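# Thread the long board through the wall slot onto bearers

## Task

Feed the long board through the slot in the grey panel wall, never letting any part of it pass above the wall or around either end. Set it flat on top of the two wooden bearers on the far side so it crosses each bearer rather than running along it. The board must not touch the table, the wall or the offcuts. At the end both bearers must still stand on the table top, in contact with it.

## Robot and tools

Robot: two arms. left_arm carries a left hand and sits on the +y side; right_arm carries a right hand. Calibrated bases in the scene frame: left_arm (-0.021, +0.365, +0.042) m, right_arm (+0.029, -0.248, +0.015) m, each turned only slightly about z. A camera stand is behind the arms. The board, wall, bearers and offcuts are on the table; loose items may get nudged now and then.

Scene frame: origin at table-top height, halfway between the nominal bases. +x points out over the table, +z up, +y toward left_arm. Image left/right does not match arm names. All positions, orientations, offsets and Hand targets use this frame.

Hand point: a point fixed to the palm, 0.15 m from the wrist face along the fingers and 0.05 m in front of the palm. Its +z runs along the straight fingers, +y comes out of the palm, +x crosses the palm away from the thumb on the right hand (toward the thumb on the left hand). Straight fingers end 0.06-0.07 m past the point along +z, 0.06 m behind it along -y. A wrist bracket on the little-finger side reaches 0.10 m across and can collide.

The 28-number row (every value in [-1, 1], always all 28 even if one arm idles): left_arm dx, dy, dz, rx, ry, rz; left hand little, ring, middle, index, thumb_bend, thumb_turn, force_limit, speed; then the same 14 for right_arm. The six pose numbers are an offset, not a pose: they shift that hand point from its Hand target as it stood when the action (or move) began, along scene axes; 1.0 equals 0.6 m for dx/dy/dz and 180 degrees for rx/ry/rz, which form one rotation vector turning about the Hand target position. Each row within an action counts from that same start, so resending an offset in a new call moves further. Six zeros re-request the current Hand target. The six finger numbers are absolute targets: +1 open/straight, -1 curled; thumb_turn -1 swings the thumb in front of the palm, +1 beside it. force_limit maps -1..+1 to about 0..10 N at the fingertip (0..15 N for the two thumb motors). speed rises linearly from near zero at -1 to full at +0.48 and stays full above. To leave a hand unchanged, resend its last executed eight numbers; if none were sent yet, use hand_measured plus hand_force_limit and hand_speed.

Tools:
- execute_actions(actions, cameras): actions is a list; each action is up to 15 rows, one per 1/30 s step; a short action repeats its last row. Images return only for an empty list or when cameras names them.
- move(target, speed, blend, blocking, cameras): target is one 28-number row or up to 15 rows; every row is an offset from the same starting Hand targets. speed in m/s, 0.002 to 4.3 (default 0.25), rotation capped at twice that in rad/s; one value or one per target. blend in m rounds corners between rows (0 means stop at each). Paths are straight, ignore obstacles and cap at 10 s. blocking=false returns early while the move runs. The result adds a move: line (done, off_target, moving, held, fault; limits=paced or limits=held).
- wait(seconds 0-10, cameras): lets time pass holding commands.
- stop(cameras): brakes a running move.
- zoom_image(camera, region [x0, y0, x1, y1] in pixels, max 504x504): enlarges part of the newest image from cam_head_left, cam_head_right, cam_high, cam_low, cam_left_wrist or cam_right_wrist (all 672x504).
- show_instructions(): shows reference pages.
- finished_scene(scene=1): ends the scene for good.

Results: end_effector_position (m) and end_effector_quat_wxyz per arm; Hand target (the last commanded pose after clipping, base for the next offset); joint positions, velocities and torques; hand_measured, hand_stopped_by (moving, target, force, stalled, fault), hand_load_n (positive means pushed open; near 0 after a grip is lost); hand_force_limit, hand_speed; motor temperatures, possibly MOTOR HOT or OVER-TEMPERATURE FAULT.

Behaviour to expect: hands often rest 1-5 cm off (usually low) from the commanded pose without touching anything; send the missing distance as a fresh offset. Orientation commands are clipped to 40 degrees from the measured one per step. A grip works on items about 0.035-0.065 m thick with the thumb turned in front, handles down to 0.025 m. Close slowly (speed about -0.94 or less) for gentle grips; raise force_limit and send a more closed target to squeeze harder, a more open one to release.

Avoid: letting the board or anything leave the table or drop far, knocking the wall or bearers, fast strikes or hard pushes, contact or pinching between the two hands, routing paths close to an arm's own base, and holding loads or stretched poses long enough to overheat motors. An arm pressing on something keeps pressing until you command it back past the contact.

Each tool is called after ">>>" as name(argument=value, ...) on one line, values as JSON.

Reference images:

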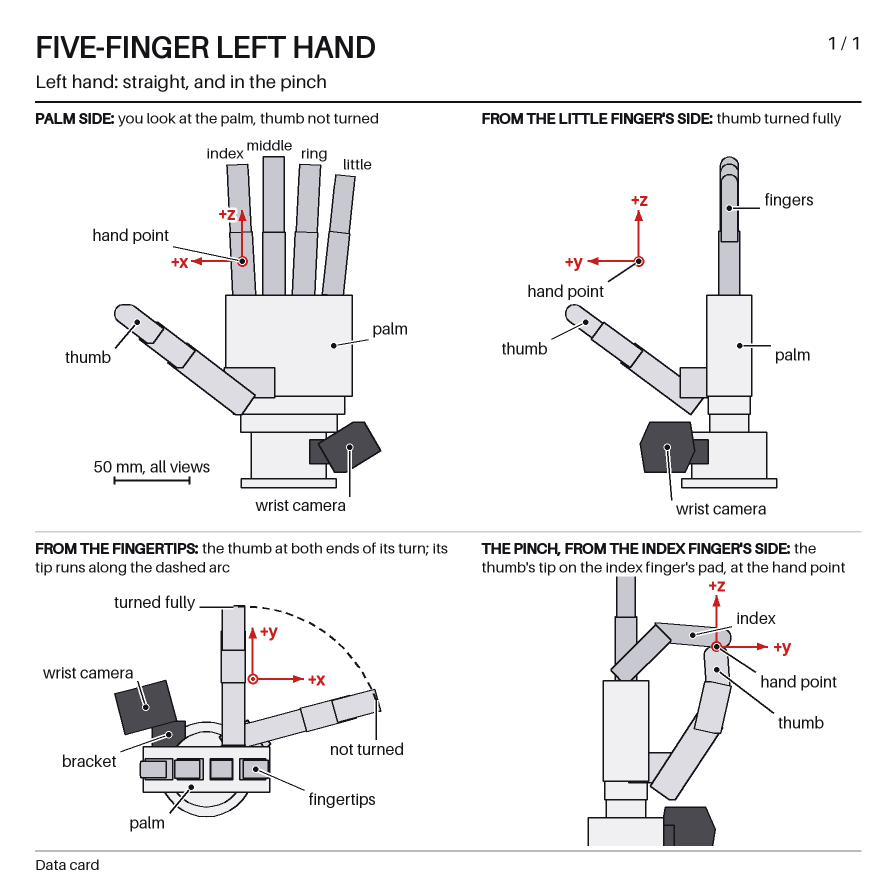

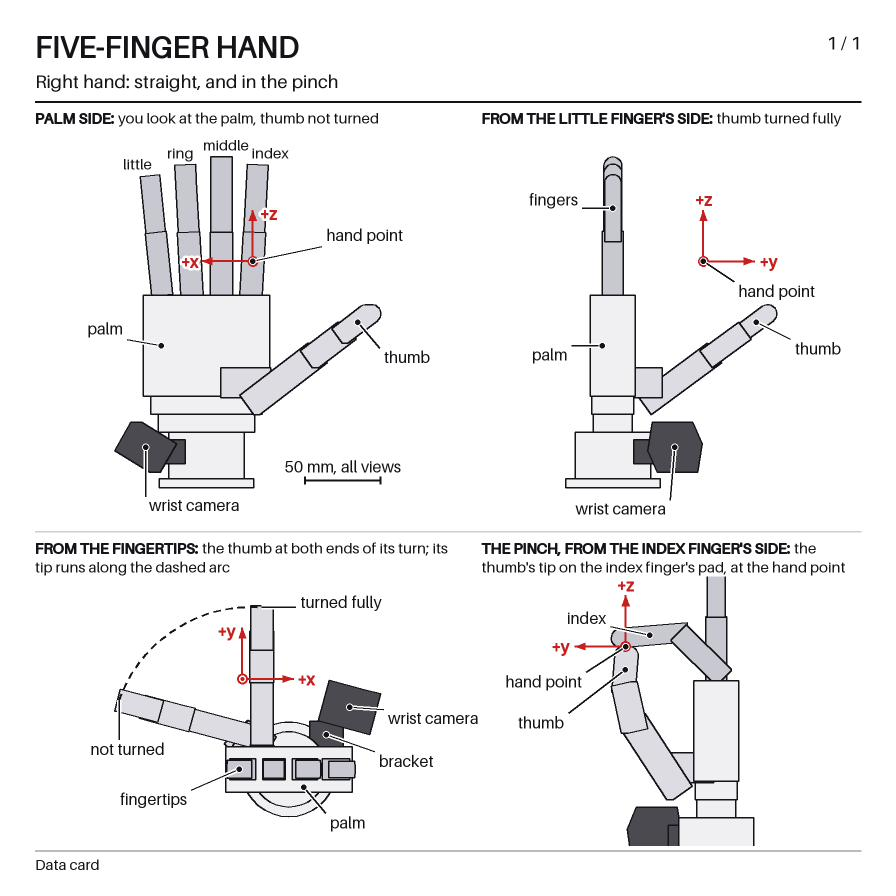

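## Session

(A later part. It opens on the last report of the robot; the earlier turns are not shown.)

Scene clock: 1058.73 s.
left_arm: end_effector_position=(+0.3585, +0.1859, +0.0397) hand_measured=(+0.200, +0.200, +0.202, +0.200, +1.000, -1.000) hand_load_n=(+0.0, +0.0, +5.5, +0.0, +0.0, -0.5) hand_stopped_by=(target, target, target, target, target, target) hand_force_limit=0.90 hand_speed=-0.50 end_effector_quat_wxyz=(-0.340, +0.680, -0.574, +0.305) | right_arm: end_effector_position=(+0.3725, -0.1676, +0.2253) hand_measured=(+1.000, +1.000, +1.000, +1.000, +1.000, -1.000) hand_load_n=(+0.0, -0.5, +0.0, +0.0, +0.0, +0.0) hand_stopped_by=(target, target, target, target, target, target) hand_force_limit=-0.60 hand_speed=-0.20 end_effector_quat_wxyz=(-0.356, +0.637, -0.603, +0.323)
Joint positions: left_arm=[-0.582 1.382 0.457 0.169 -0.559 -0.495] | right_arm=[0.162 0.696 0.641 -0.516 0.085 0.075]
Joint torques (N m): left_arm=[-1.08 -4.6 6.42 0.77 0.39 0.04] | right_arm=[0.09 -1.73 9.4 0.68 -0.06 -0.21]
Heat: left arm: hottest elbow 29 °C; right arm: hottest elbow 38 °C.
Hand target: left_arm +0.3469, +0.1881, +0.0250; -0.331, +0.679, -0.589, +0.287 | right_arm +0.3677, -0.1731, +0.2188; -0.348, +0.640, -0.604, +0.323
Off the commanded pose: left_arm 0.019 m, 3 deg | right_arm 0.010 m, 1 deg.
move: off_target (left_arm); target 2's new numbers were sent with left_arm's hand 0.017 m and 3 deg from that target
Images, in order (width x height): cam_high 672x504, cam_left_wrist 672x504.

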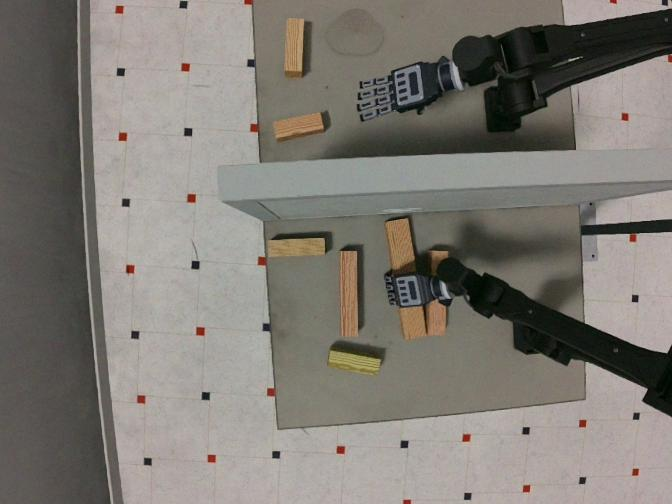

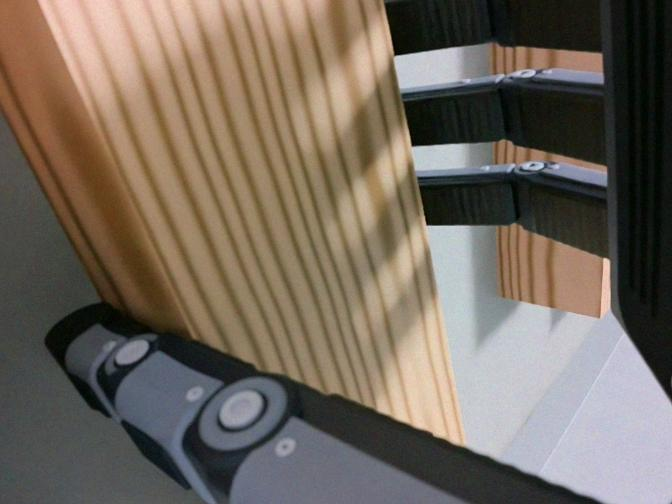

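>>> move(target=[[0,0,0,0,0,0,0.15,0.15,-0.4,-0.4,1,-1,0.4,-0.85,0,0,0,0,0,0,1,1,1,1,1,-1,-0.6,-0.2],[0,0,0,0,0,0,-0.4,-0.4,-0.4,-0.4,1,-1,-0.6,-0.87,0,0,0,0,0,0,1,1,1,1,1,-1,-0.6,-0.2]], speed=0.05, cameras=["cam_high","cam_left_wrist"])

>>> zoom_image(camera="cam_high", region=[320, 190, 480, 350])

Scene clock: 1063.20 s.
left_arm: end_effector_position=(+0.3584, +0.1856, +0.0397) hand_measured=(+0.020, +0.056, +0.064, +0.022, +1.000, -1.000) hand_load_n=(+4.5, +1.5, +4.5, +6.5, +1.0, +2.0) hand_stopped_by=(force, force, force, force, target, target) hand_force_limit=-0.60 hand_speed=-0.87 end_effector_quat_wxyz=(-0.340, +0.680, -0.574, +0.306) | right_arm: end_effector_position=(+0.3725, -0.1676, +0.2253) hand_measured=(+1.000, +1.000, +1.000, +1.000, +1.000, -1.000) hand_load_n=(+0.0, +0.0, -0.5, +0.0, +0.0, +0.0) hand_stopped_by=(target, target, target, target, target, target) hand_force_limit=-0.60 hand_speed=-0.20 end_effector_quat_wxyz=(-0.356, +0.637, -0.603, +0.323)
Joint positions: left_arm=[-0.582 1.382 0.457 0.169 -0.558 -0.495] | right_arm=[0.162 0.696 0.641 -0.516 0.085 0.075]
Joint torques (N m): left_arm=[-1.08 -4.72 6.39 0.77 0.33 0.05] | right_arm=[0.15 -1.73 9.4 0.66 -0.06 -0.21]
Heat: left arm: hottest elbow 29 °C; right arm: hottest elbow 38 °C.
Hand target: left_arm +0.3469, +0.1881, +0.0250; -0.331, +0.679, -0.589, +0.287 | right_arm +0.3677, -0.1731, +0.2188; -0.348, +0.640, -0.604, +0.323
Off the commanded pose: left_arm 0.019 m, 3 deg | right_arm 0.010 m, 1 deg.
move: off_target (left_arm); target 2's new numbers were sent with left_arm's hand 0.019 m and 3 deg from that target
Images, in order (width x height): cam_high 672x504, cam_left_wrist 672x504.

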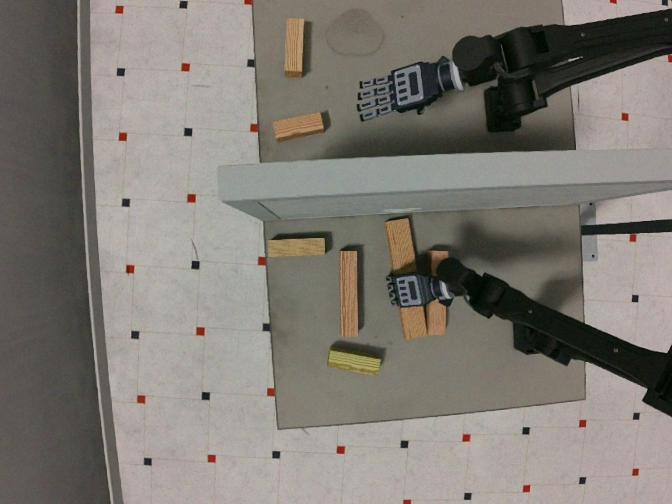

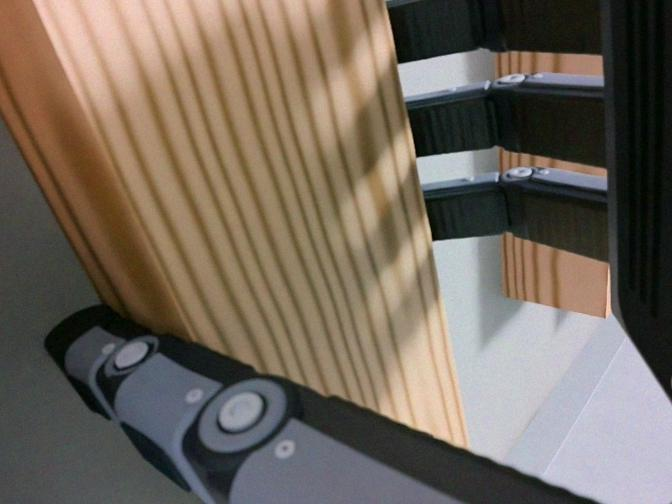

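Scaled by 3.150 from the camera's 672x504 image, which has a finer 960x720 frame.

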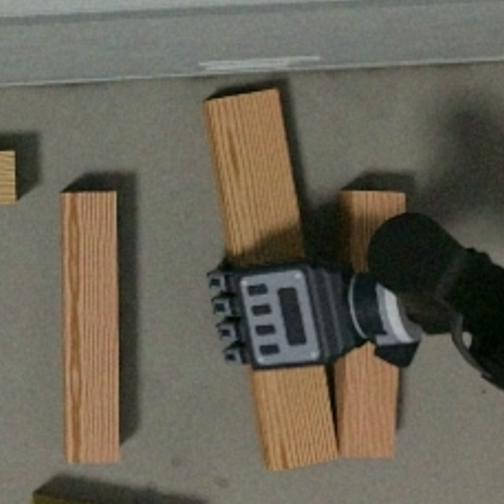

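>>> move(target=[[0,0,0,0,0,0,-0.4,-0.4,-0.6,-0.6,1,-1,0.55,-0.87,0,0,0,0,0,0,1,1,1,1,1,-1,-0.6,-0.2],[0.0438,-0.0288,0.078,-0.0158,-0.024,0,-0.4,-0.4,-0.6,-0.6,1,-1,0.55,-0.87,0,0,0,0,0,0,1,1,1,1,1,-1,-0.6,-0.2]], speed=0.05, cameras=["cam_high"])

>>> zoom_image(camera="cam_high", region=[320, 190, 480, 350])

Scene clock: 1075.70 s.
left_arm: end_effector_position=(+0.3491, +0.1886, +0.0411) hand_measured=(+0.020, +0.056, +0.056, +0.014, +1.000, -1.000) hand_load_n=(+2.0, +0.5, +8.0, +11.0, +1.5, +0.5) hand_stopped_by=(force, force, force, force, target, target) hand_force_limit=0.55 hand_speed=-0.87 end_effector_quat_wxyz=(-0.332, +0.680, -0.584, +0.293) | right_arm: end_effector_position=(+0.3725, -0.1676, +0.2253) hand_measured=(+1.000, +1.000, +1.000, +1.000, +1.000, -1.000) hand_load_n=(+0.0, +0.0, +0.0, +0.0, +0.0, +0.0) hand_stopped_by=(target, target, target, target, target, target) hand_force_limit=-0.60 hand_speed=-0.20 end_effector_quat_wxyz=(-0.356, +0.637, -0.603, +0.323)
Joint positions: left_arm=[-0.582 1.349 0.457 0.102 -0.545 -0.495] | right_arm=[0.162 0.696 0.641 -0.516 0.085 0.075]
Joint torques (N m): left_arm=[-1.2 -7.71 12.01 1.69 -0.21 0.04] | right_arm=[0.15 -1.73 9.42 0.69 -0.06 -0.21]
Heat: left arm: hottest elbow 28 °C; right arm: hottest elbow 38 °C.
Hand target: left_arm +0.3731, +0.1709, +0.0718; -0.336, +0.676, -0.569, +0.327 | right_arm +0.3677, -0.1731, +0.2188; -0.348, +0.640, -0.604, +0.323
Off the commanded pose: left_arm 0.043 m, 4 deg | right_arm 0.010 m, 1 deg.
move: off_target (left_arm)
Images, in order (width x height): cam_high 672x504.

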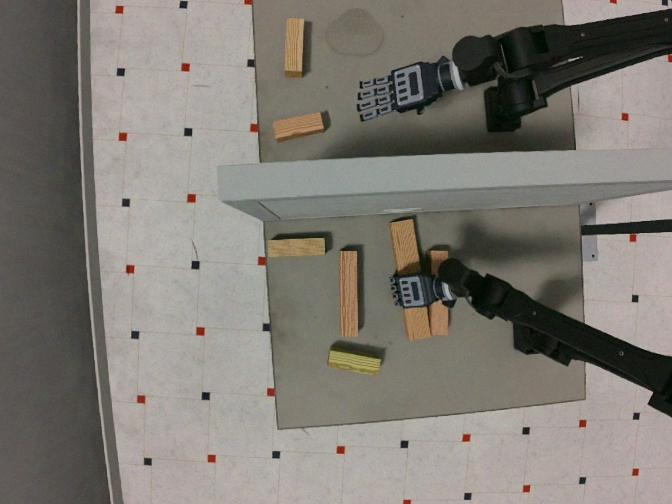

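Scaled by 3.150 from the camera's 672x504 image, which has a finer 960x720 frame.

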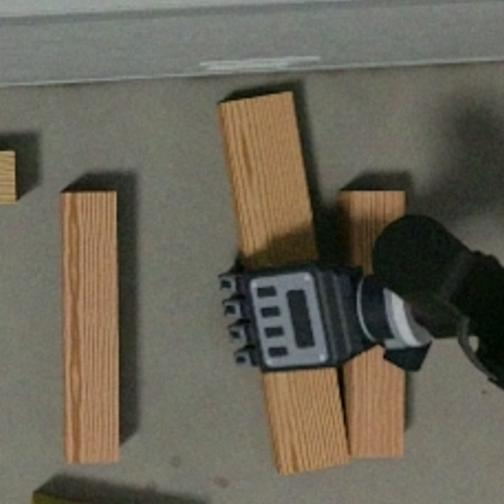

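>>> move(target=[0.042,-0.022,0.055,-0.0105,-0.016,0,-0.4,-0.4,-0.6,-0.6,1,-1,0.55,-0.87,0,0,0,0,0,0,1,1,1,1,1,-1,-0.6,-0.2], speed=0.04, cameras=["cam_high","cam_low"])

>>> zoom_image(camera="cam_high", region=[320, 190, 480, 350])

>>> zoom_image(camera="cam_low", region=[230, 160, 380, 290])

Scene clock: 1081.10 s.
left_arm: end_effector_position=(+0.3630, +0.1785, +0.0622) hand_measured=(+0.020, +0.054, +0.056, +0.014, +1.000, -1.000) hand_load_n=(+2.0, +0.0, +7.5, +11.0, +1.5, +1.5) hand_stopped_by=(force, force, force, force, target, target) hand_force_limit=0.55 hand_speed=-0.87 end_effector_quat_wxyz=(-0.333, +0.678, -0.578, +0.309) | right_arm: end_effector_position=(+0.3725, -0.1676, +0.2253) hand_measured=(+1.000, +1.000, +1.000, +1.000, +1.000, -1.000) hand_load_n=(+0.0, +0.0, +0.0, +0.0, +0.0, +0.5) hand_stopped_by=(target, target, target, target, target, target) hand_force_limit=-0.60 hand_speed=-0.20 end_effector_quat_wxyz=(-0.356, +0.637, -0.603, +0.323)
Joint positions: left_arm=[-0.582 1.325 0.497 0.073 -0.539 -0.492] | right_arm=[0.162 0.696 0.641 -0.516 0.085 0.075]
Joint torques (N m): left_arm=[-0.56 -7.94 14.54 2.06 -0.17 0.08] | right_arm=[0.09 -1.73 9.4 0.66 -0.06 -0.21]
Heat: left arm: hottest elbow 29 °C; right arm: hottest elbow 38 °C.
Hand target: left_arm +0.3984, +0.1576, +0.1050; -0.339, +0.673, -0.555, +0.353 | right_arm +0.3677, -0.1731, +0.2188; -0.348, +0.640, -0.604, +0.323
Off the commanded pose: left_arm 0.059 m, 6 deg | right_arm 0.010 m, 1 deg.
move: off_target (left_arm)
Images, in order (width x height): cam_high 672x504, cam_low 672x504.

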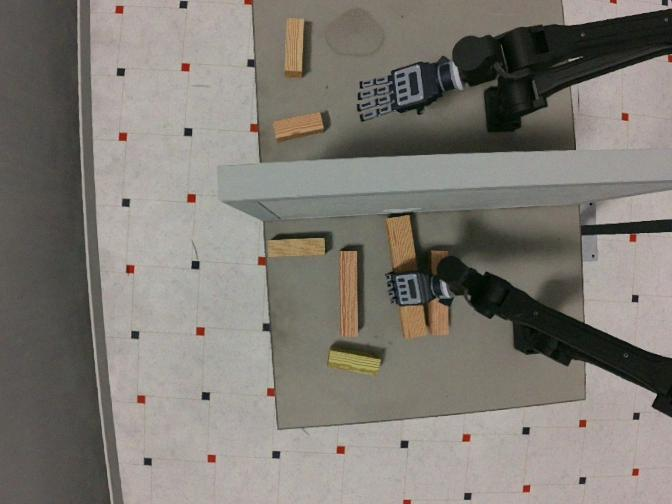

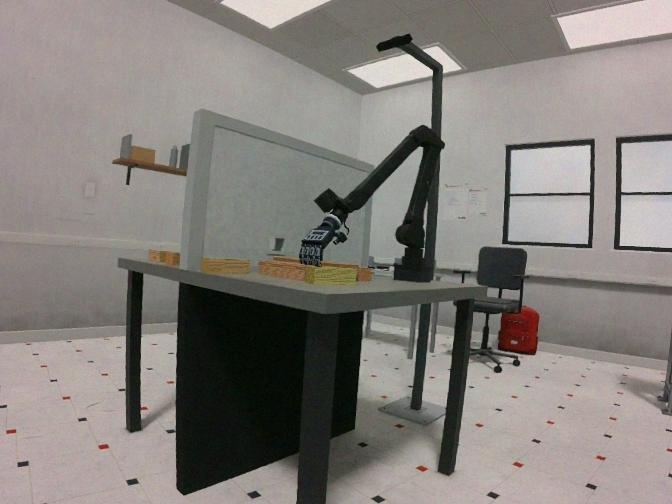

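Scaled by 3.150 from the camera's 672x504 image, which has a finer 960x720 frame.

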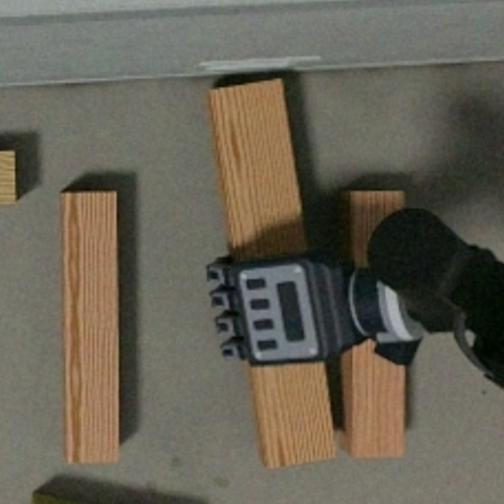

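Scaled by 3.360 from the camera's 672x504 image, which has a finer 960x720 frame.

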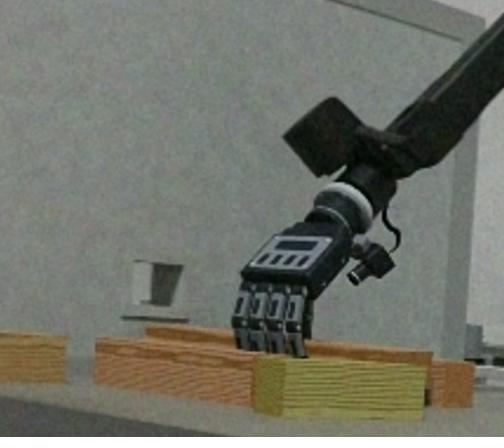

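>>> move(target=[0.0,0.04,0.06,0,0,0,-0.4,-0.4,-0.6,-0.6,1,-1,0.55,-0.87,0,0,0,0,0,0,1,1,1,1,1,-1,-0.6,-0.2], speed=0.04, cameras=["cam_high","cam_low"])

>>> zoom_image(camera="cam_high", region=[320, 190, 480, 350])

>>> zoom_image(camera="cam_low", region=[230, 160, 380, 290])

Scene clock: 1086.97 s.
left_arm: end_effector_position=(+0.3611, +0.1989, +0.0914) hand_measured=(+0.020, +0.054, +0.056, +0.014, +1.000, -1.000) hand_load_n=(+2.0, +0.0, +7.5, +11.0, +1.5, +1.5) hand_stopped_by=(force, force, force, force, target, target) hand_force_limit=0.55 hand_speed=-0.87 end_effector_quat_wxyz=(-0.329, +0.679, -0.581, +0.306) | right_arm: end_effector_position=(+0.3725, -0.1676, +0.2253) hand_measured=(+1.000, +1.000, +1.000, +1.000, +1.000, -1.000) hand_load_n=(-0.5, +0.0, +0.0, +0.0, +0.0, +0.0) hand_stopped_by=(target, target, target, target, target, target) hand_force_limit=-0.60 hand_speed=-0.20 end_effector_quat_wxyz=(-0.356, +0.637, -0.603, +0.323)
Joint positions: left_arm=[-0.523 1.206 0.507 -0.043 -0.49 -0.449] | right_arm=[0.162 0.696 0.641 -0.516 0.085 0.075]
Joint torques (N m): left_arm=[-0.21 -7.3 16.06 2.07 -0.12 0.03] | right_arm=[0.09 -1.73 9.4 0.66 -0.06 -0.21]
Heat: left arm: hottest elbow 30 °C; right arm: hottest elbow 38 °C.
Hand target: left_arm +0.3983, +0.1817, +0.1408; -0.339, +0.673, -0.555, +0.353 | right_arm +0.3677, -0.1731, +0.2188; -0.348, +0.640, -0.604, +0.323
Off the commanded pose: left_arm 0.064 m, 6 deg | right_arm 0.010 m, 1 deg.
move: off_target (left_arm)
Images, in order (width x height): cam_high 672x504, cam_low 672x504.

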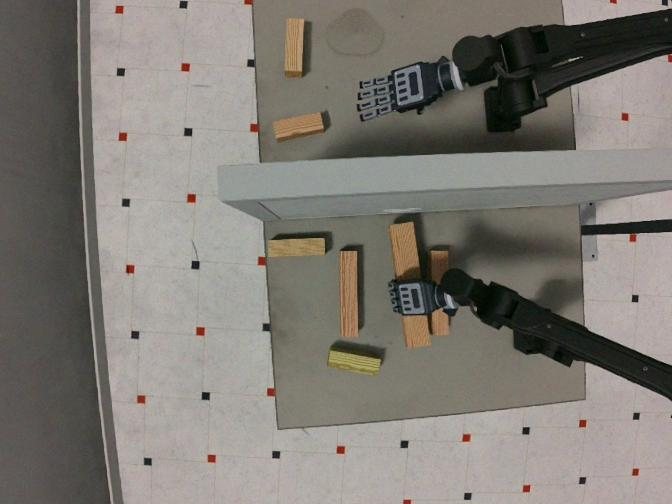

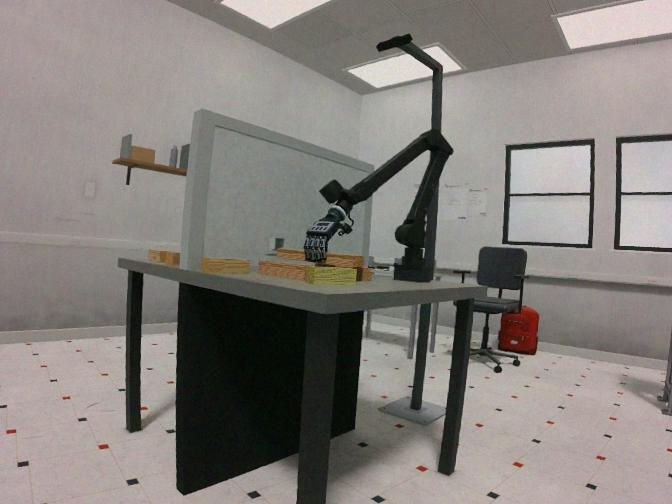

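Scaled by 3.150 from the camera's 672x504 image, which has a finer 960x720 frame.

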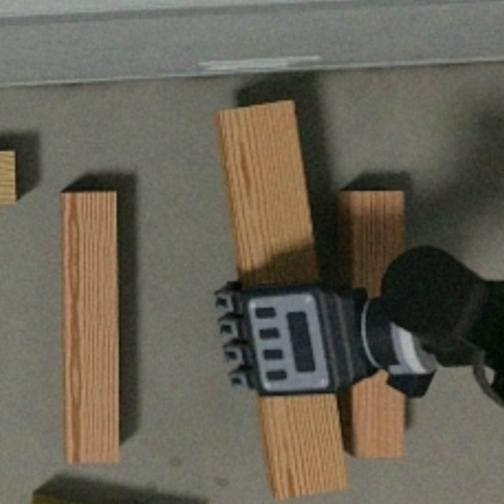

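Scaled by 3.360 from the camera's 672x504 image, which has a finer 960x720 frame.

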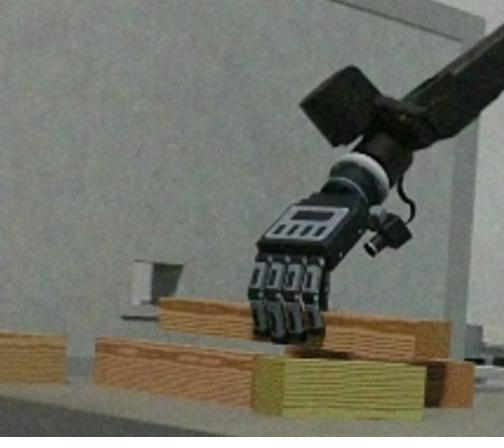

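>>> move(target=[0.01,0.05,0.05,0,0,0,-0.4,-0.4,-0.6,-0.6,1,-1,0.55,-0.87,0,0,0,0,0,0,1,1,1,1,1,-1,-0.6,-0.2], speed=0.05, cameras=["cam_high","cam_low"])

Scene clock: 1097.37 s.
left_arm: end_effector_position=(+0.3663, +0.2251, +0.1163) hand_measured=(+0.020, +0.054, +0.056, +0.014, +1.000, -1.000) hand_load_n=(+2.0, +0.0, +7.5, +11.0, +1.5, +1.5) hand_stopped_by=(force, force, force, force, target, target) hand_force_limit=0.55 hand_speed=-0.87 end_effector_quat_wxyz=(-0.324, +0.681, -0.582, +0.305) | right_arm: end_effector_position=(+0.3725, -0.1676, +0.2253) hand_measured=(+1.000, +1.000, +1.000, +1.000, +1.000, -1.000) hand_load_n=(+0.0, +0.0, +0.0, +0.0, +0.0, +0.0) hand_stopped_by=(target, target, target, target, target, target) hand_force_limit=-0.60 hand_speed=-0.20 end_effector_quat_wxyz=(-0.356, +0.637, -0.603, +0.323)
Joint positions: left_arm=[-0.43 1.121 0.528 -0.128 -0.414 -0.388] | right_arm=[0.162 0.696 0.641 -0.516 0.085 0.075]
Joint torques (N m): left_arm=[-0.09 -6.59 17.29 2.13 -0.04 0.05] | right_arm=[0.09 -1.73 9.4 0.68 -0.06 -0.21]
Heat: left arm: hottest elbow 32 °C; right arm: hottest elbow 38 °C.
Hand target: left_arm +0.4043, +0.2116, +0.1707; -0.339, +0.673, -0.555, +0.353 | right_arm +0.3677, -0.1731, +0.2188; -0.348, +0.640, -0.604, +0.323
Off the commanded pose: left_arm 0.068 m, 7 deg | right_arm 0.010 m, 1 deg.
move: off_target (left_arm)
Images, in order (width x height): cam_high 672x504, cam_low 672x504.

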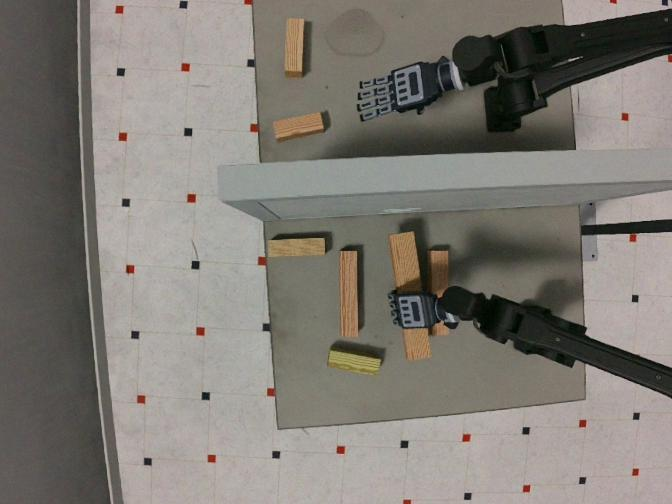

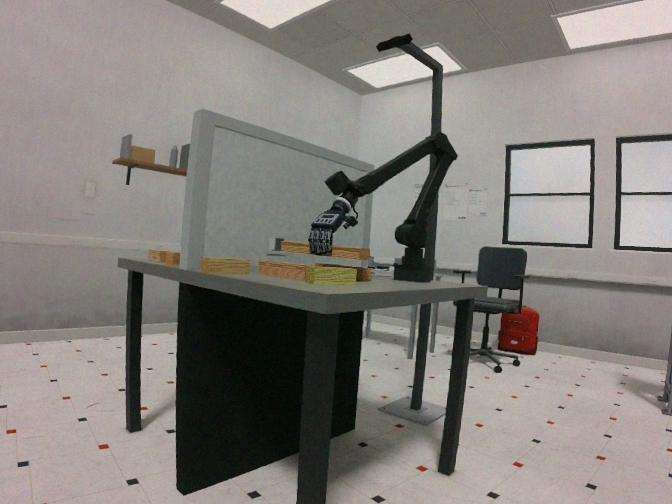

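>>> move(target=[0.007,0.01,0.007,0.0363,-0.0054,-0.249,-0.4,-0.4,-0.6,-0.6,1,-1,0.55,-0.87,0,0,0,0,0,0,1,1,1,1,1,-1,-0.6,-0.2], speed=0.1, cameras=["cam_high","cam_low","cam_head_left"])

>>> zoom_image(camera="cam_high", region=[320, 190, 520, 390])

>>> zoom_image(camera="cam_low", region=[230, 160, 430, 300])

Scene clock: 1123.97 s.
left_arm: end_effector_position=(+0.3692, +0.2213, +0.1326) hand_measured=(+0.020, +0.054, +0.056, +0.014, +1.000, -1.000) hand_load_n=(+2.0, +0.0, +7.5, +11.0, +1.5, +1.5) hand_stopped_by=(force, force, force, force, target, target) hand_force_limit=0.55 hand_speed=-0.87 end_effector_quat_wxyz=(+0.188, -0.405, +0.798, -0.405) | right_arm: end_effector_position=(+0.3725, -0.1676, +0.2253) hand_measured=(+1.000, +1.000, +1.000, +1.000, +1.000, -1.000) hand_load_n=(+0.0, +0.0, +0.0, +0.0, +0.0, +0.0) hand_stopped_by=(target, target, target, target, target, target) hand_force_limit=-0.60 hand_speed=-0.20 end_effector_quat_wxyz=(-0.356, +0.637, -0.603, +0.323)
Joint positions: left_arm=[-0.144 1.18 0.62 -0.158 0.418 0.305] | right_arm=[0.162 0.696 0.641 -0.516 0.085 0.075]
Joint torques (N m): left_arm=[-0.15 -5.66 17.58 2.03 0.67 0.05] | right_arm=[0.09 -1.73 9.39 0.66 -0.06 -0.21]
Heat: left arm: hottest elbow 34 °C; right arm: hottest elbow 38 °C.
Hand target: left_arm +0.4086, +0.2176, +0.1751; +0.220, -0.388, +0.785, -0.429 | right_arm +0.3677, -0.1731, +0.2188; -0.348, +0.640, -0.604, +0.323
Off the commanded pose: left_arm 0.058 m, 5 deg | right_arm 0.010 m, 1 deg.
move: off_target (left_arm)
Images, in order (width x height): cam_head_left 672x504, cam_high 672x504, cam_low 672x504.

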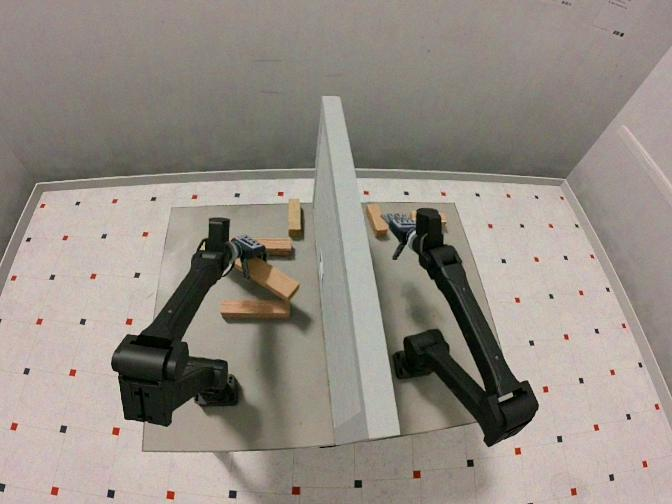

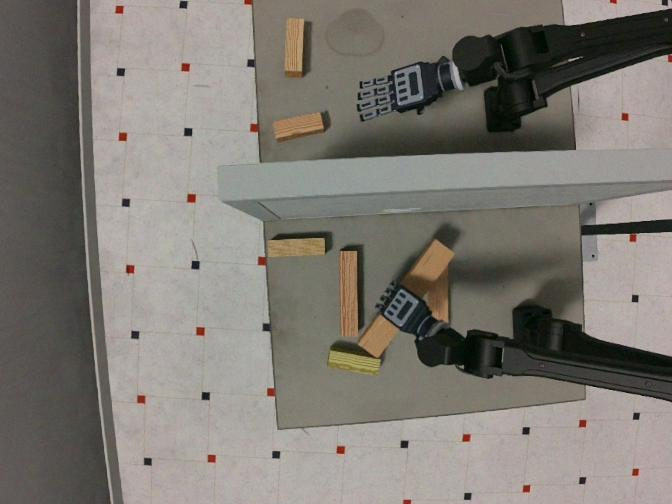

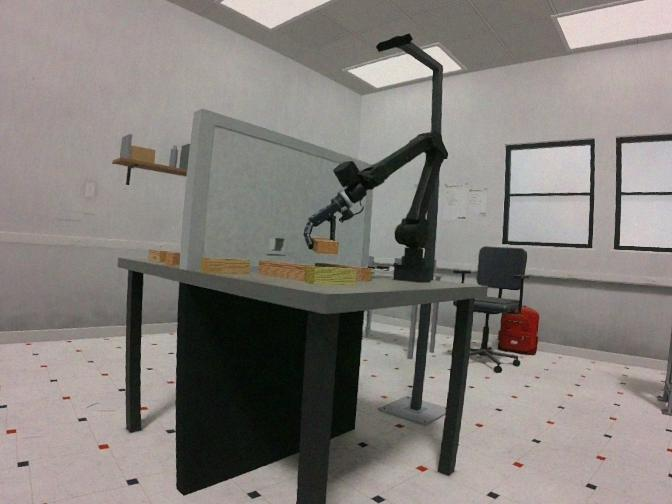

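Scaled by 2.520 from the camera's 672x504 image, which has a finer 960x720 frame.

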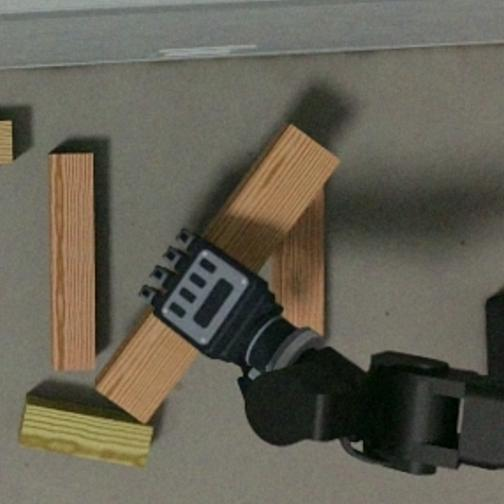

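Scaled by 2.520 from the camera's 672x504 image, which has a finer 960x720 frame.

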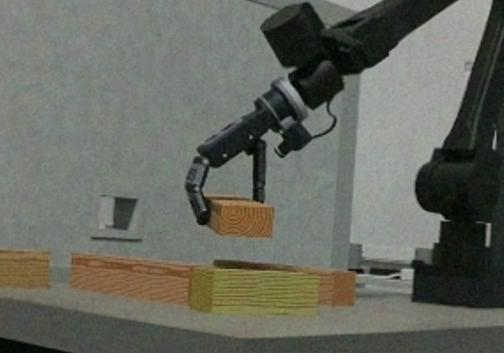

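>>> move(target=[0.004,0.008,0.0,0.0363,-0.0054,-0.249,-0.4,-0.4,-0.6,-0.6,1,-1,0.55,-0.87,0,0,0,0,0,0,1,1,1,1,1,-1,-0.6,-0.2], speed=0.1, cameras=["cam_high","cam_low","cam_head_left"])

>>> zoom_image(camera="cam_high", region=[320, 190, 520, 390])

>>> zoom_image(camera="cam_low", region=[230, 160, 430, 300])

>>> zoom_image(camera="cam_head_left", region=[170, 200, 340, 350])

Scene clock: 1132.47 s.
left_arm: end_effector_position=(+0.3784, +0.2236, +0.1453) hand_measured=(+0.020, +0.054, +0.056, +0.014, +1.000, -1.000) hand_load_n=(+1.5, +0.0, +8.0, +11.5, +1.5, +1.5) hand_stopped_by=(force, force, force, force, target, target) hand_force_limit=0.55 hand_speed=-0.87 end_effector_quat_wxyz=(+0.036, -0.058, +0.900, -0.431) | right_arm: end_effector_position=(+0.3725, -0.1676, +0.2253) hand_measured=(+1.000, +1.000, +1.000, +1.000, +1.000, -1.000) hand_load_n=(+0.0, +0.0, +0.0, +0.0, +0.0, +0.0) hand_stopped_by=(target, target, target, target, target, target) hand_force_limit=-0.60 hand_speed=-0.20 end_effector_quat_wxyz=(-0.356, +0.637, -0.603, +0.323)
Joint positions: left_arm=[-0.067 1.474 1.013 -0.862 0.87 1.269] | right_arm=[0.162 0.696 0.641 -0.516 0.085 0.075]
Joint torques (N m): left_arm=[-0.38 -9.52 16.4 0.39 1.23 0.06] | right_arm=[0.09 -1.73 9.4 0.66 -0.06 -0.21]
Motor temperatures (°C): left_arm=[23 27 35 20 22 20] | right_arm=[20 24 38 23 23 23]
Heat: left arm: hottest elbow 35 °C; right arm: hottest elbow 38 °C.
Hand target: left_arm +0.4109, +0.2224, +0.1751; +0.068, -0.043, +0.894, -0.440 | right_arm +0.3677, -0.1731, +0.2188; -0.348, +0.640, -0.604, +0.323
Off the commanded pose: left_arm 0.044 m, 4 deg | right_arm 0.010 m, 1 deg.
move: off_target (left_arm)
Images, in order (width x height): cam_head_left 672x504, cam_high 672x504, cam_low 672x504.

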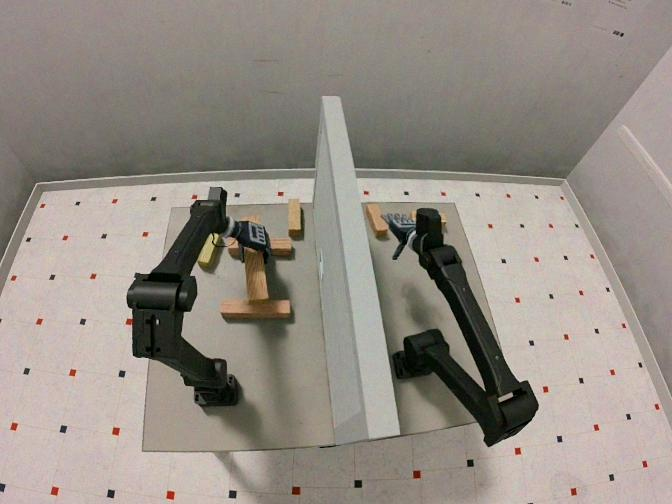

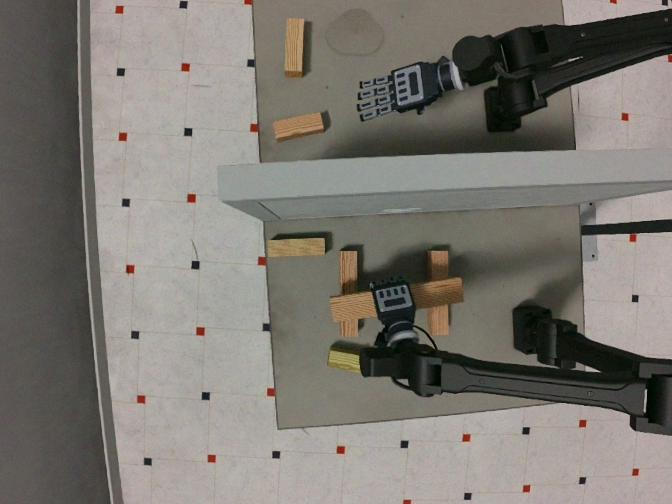

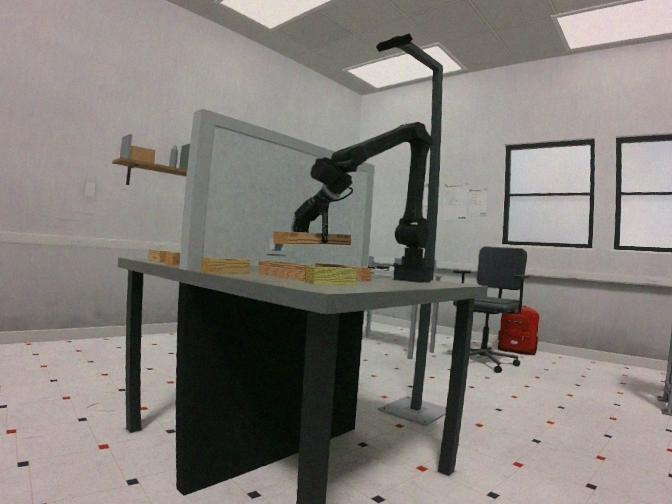

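Scaled by 2.520 from the camera's 672x504 image, which has a finer 960x720 frame.

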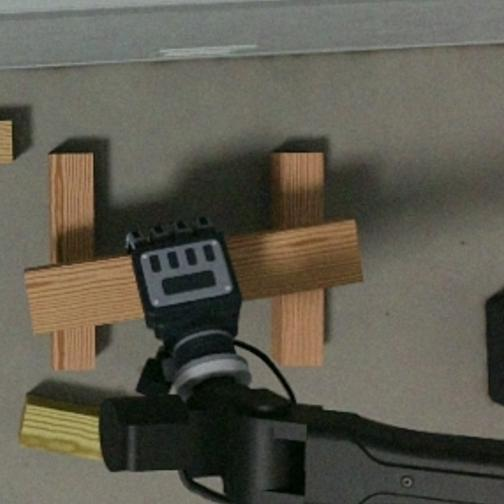

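Scaled by 2.520 from the camera's 672x504 image, which has a finer 960x720 frame.

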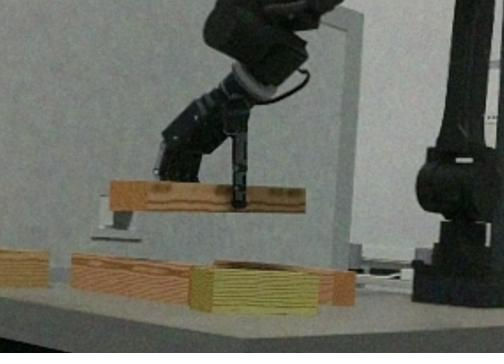

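Scaled by 2.965 from the camera's 672x504 image, which has a finer 960x720 frame.

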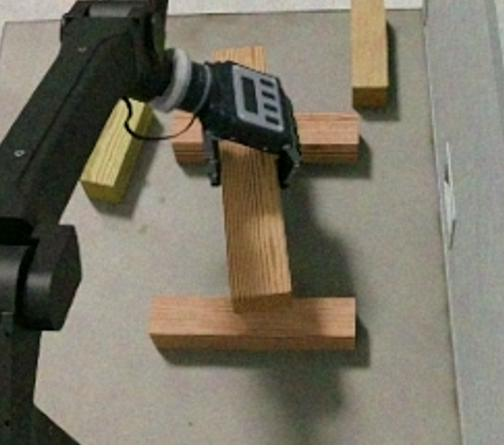

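>>> move(target=[-0.065,-0.005,-0.095,0.0053,0.0229,0,-0.4,-0.4,-0.6,-0.6,1,-1,0.55,-0.87,0,0,0,0,0,0,1,1,1,1,1,-1,-0.6,-0.2], speed=0.05, cameras=["cam_high","cam_low"])

>>> zoom_image(camera="cam_high", region=[320, 190, 520, 390])

>>> zoom_image(camera="cam_low", region=[230, 160, 430, 300])

Scene clock: 1150.77 s.
left_arm: end_effector_position=(+0.3711, +0.2239, +0.1167) hand_measured=(+0.020, +0.054, +0.056, +0.014, +1.000, -1.000) hand_load_n=(+2.0, +0.0, +7.5, +11.0, +1.5, +1.5) hand_stopped_by=(force, force, force, force, target, target) hand_force_limit=0.55 hand_speed=-0.87 end_effector_quat_wxyz=(+0.035, -0.059, +0.901, -0.427) | right_arm: end_effector_position=(+0.3725, -0.1676, +0.2253) hand_measured=(+1.000, +1.000, +1.000, +1.000, +1.000, -1.000) hand_load_n=(+0.0, +0.0, +0.0, +0.0, -0.5, +0.0) hand_stopped_by=(target, target, target, target, target, target) hand_force_limit=-0.60 hand_speed=-0.20 end_effector_quat_wxyz=(-0.356, +0.637, -0.603, +0.323)
Joint positions: left_arm=[-0.071 1.495 0.953 -0.781 0.86 1.263] | right_arm=[0.162 0.696 0.641 -0.516 0.085 0.075]
Joint torques (N m): left_arm=[-1.38 -9.47 8.76 1.4 0.96 -0.11] | right_arm=[0.15 -1.73 9.4 0.68 -0.06 -0.21]
Heat: left arm: hottest elbow 37 °C; right arm: hottest elbow 38 °C.
Hand target: left_arm +0.3720, +0.2194, +0.1181; +0.036, -0.058, +0.900, -0.431 | right_arm +0.3677, -0.1731, +0.2188; -0.348, +0.640, -0.604, +0.323
Off the commanded pose: left_arm 0.005 m, 0 deg | right_arm 0.010 m, 1 deg.
move: done
Images, in order (width x height): cam_high 672x504, cam_low 672x504.

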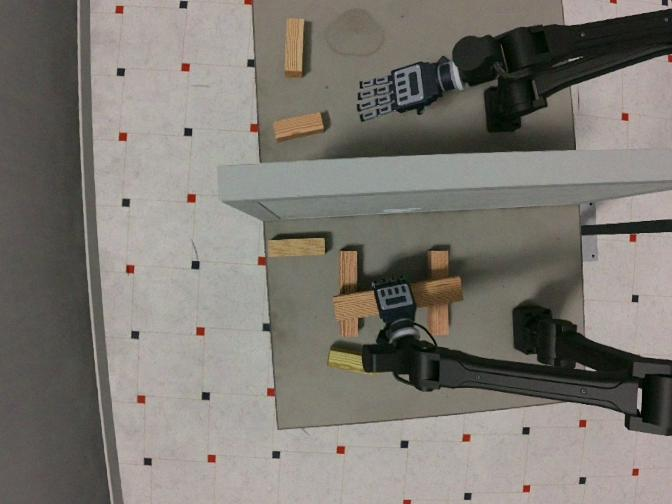

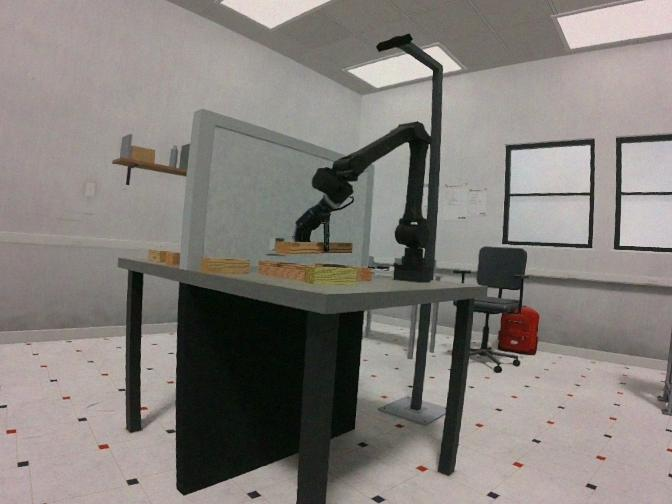

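Scaled by 2.520 from the camera's 672x504 image, which has a finer 960x720 frame.

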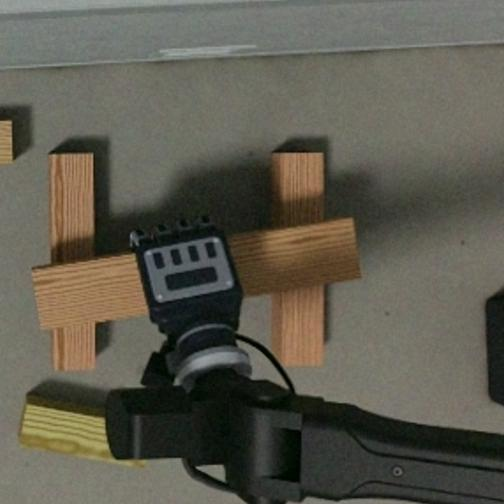

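Scaled by 2.520 from the camera's 672x504 image, which has a finer 960x720 frame.

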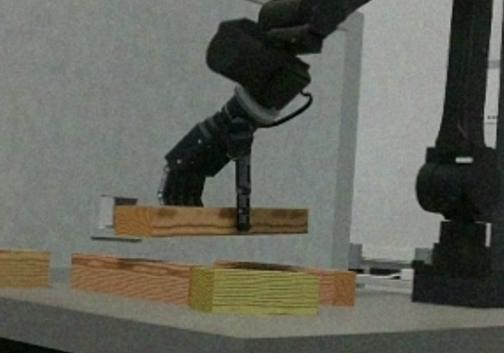

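>>> move(target=[0.0,0,-0.055,0,0,0,-0.4,-0.4,-0.6,-0.6,1,-1,0.55,-0.87,0,0,0,0,0,0,1,1,1,1,1,-1,-0.6,-0.2], speed=0.04, cameras=["cam_high","cam_low"])

>>> zoom_image(camera="cam_low", region=[230, 200, 380, 300])

Scene clock: 1156.23 s.
left_arm: end_effector_position=(+0.3732, +0.2238, +0.0862) hand_measured=(+0.020, +0.054, +0.056, +0.014, +1.000, -1.000) hand_load_n=(+2.0, +0.5, +7.5, +11.0, +1.5, +2.0) hand_stopped_by=(force, force, force, force, target, target) hand_force_limit=0.55 hand_speed=-0.87 end_effector_quat_wxyz=(+0.038, -0.058, +0.901, -0.428) | right_arm: end_effector_position=(+0.3725, -0.1676, +0.2253) hand_measured=(+1.000, +1.000, +1.000, +1.000, +1.000, -1.000) hand_load_n=(+0.0, +0.0, +0.0, +0.0, +0.0, +0.0) hand_stopped_by=(target, target, target, target, target, target) hand_force_limit=-0.60 hand_speed=-0.20 end_effector_quat_wxyz=(-0.356, +0.637, -0.603, +0.323)
Joint positions: left_arm=[-0.071 1.544 0.914 -0.685 0.86 1.263] | right_arm=[0.162 0.696 0.641 -0.516 0.085 0.075]
Joint torques (N m): left_arm=[-1.55 -9.35 7.99 1.35 0.96 -0.1] | right_arm=[0.15 -1.73 9.39 0.68 -0.06 -0.21]
Heat: left arm: hottest elbow 35 °C; right arm: hottest elbow 38 °C.
Hand target: left_arm +0.3719, +0.2194, +0.0851; +0.036, -0.058, +0.900, -0.431 | right_arm +0.3677, -0.1731, +0.2188; -0.348, +0.640, -0.604, +0.323
Off the commanded pose: left_arm 0.005 m, 0 deg | right_arm 0.010 m, 1 deg.
move: done
Images, in order (width x height): cam_high 672x504, cam_low 672x504.

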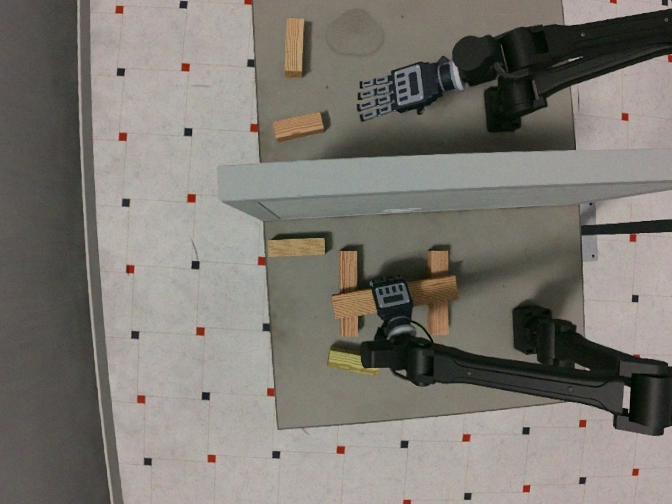

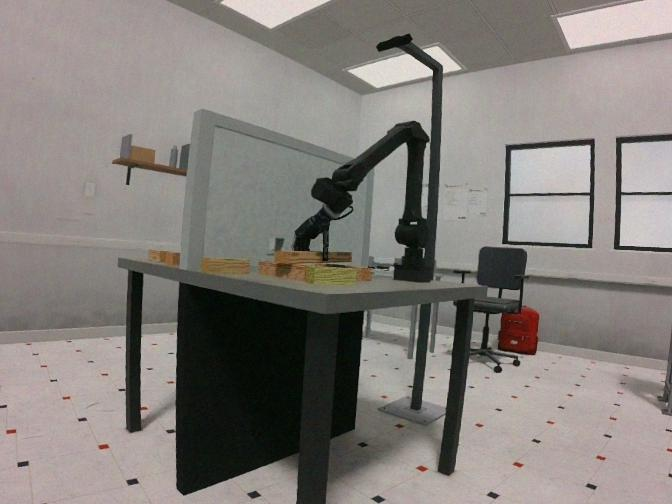

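Scaled by 3.360 from the camera's 672x504 image, which has a finer 960x720 frame.

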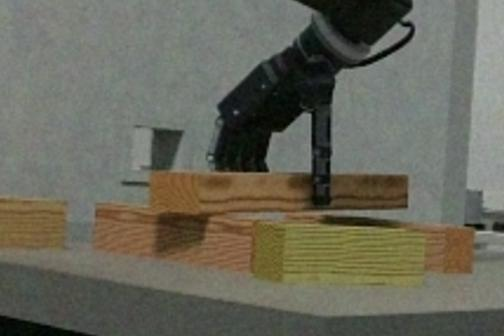

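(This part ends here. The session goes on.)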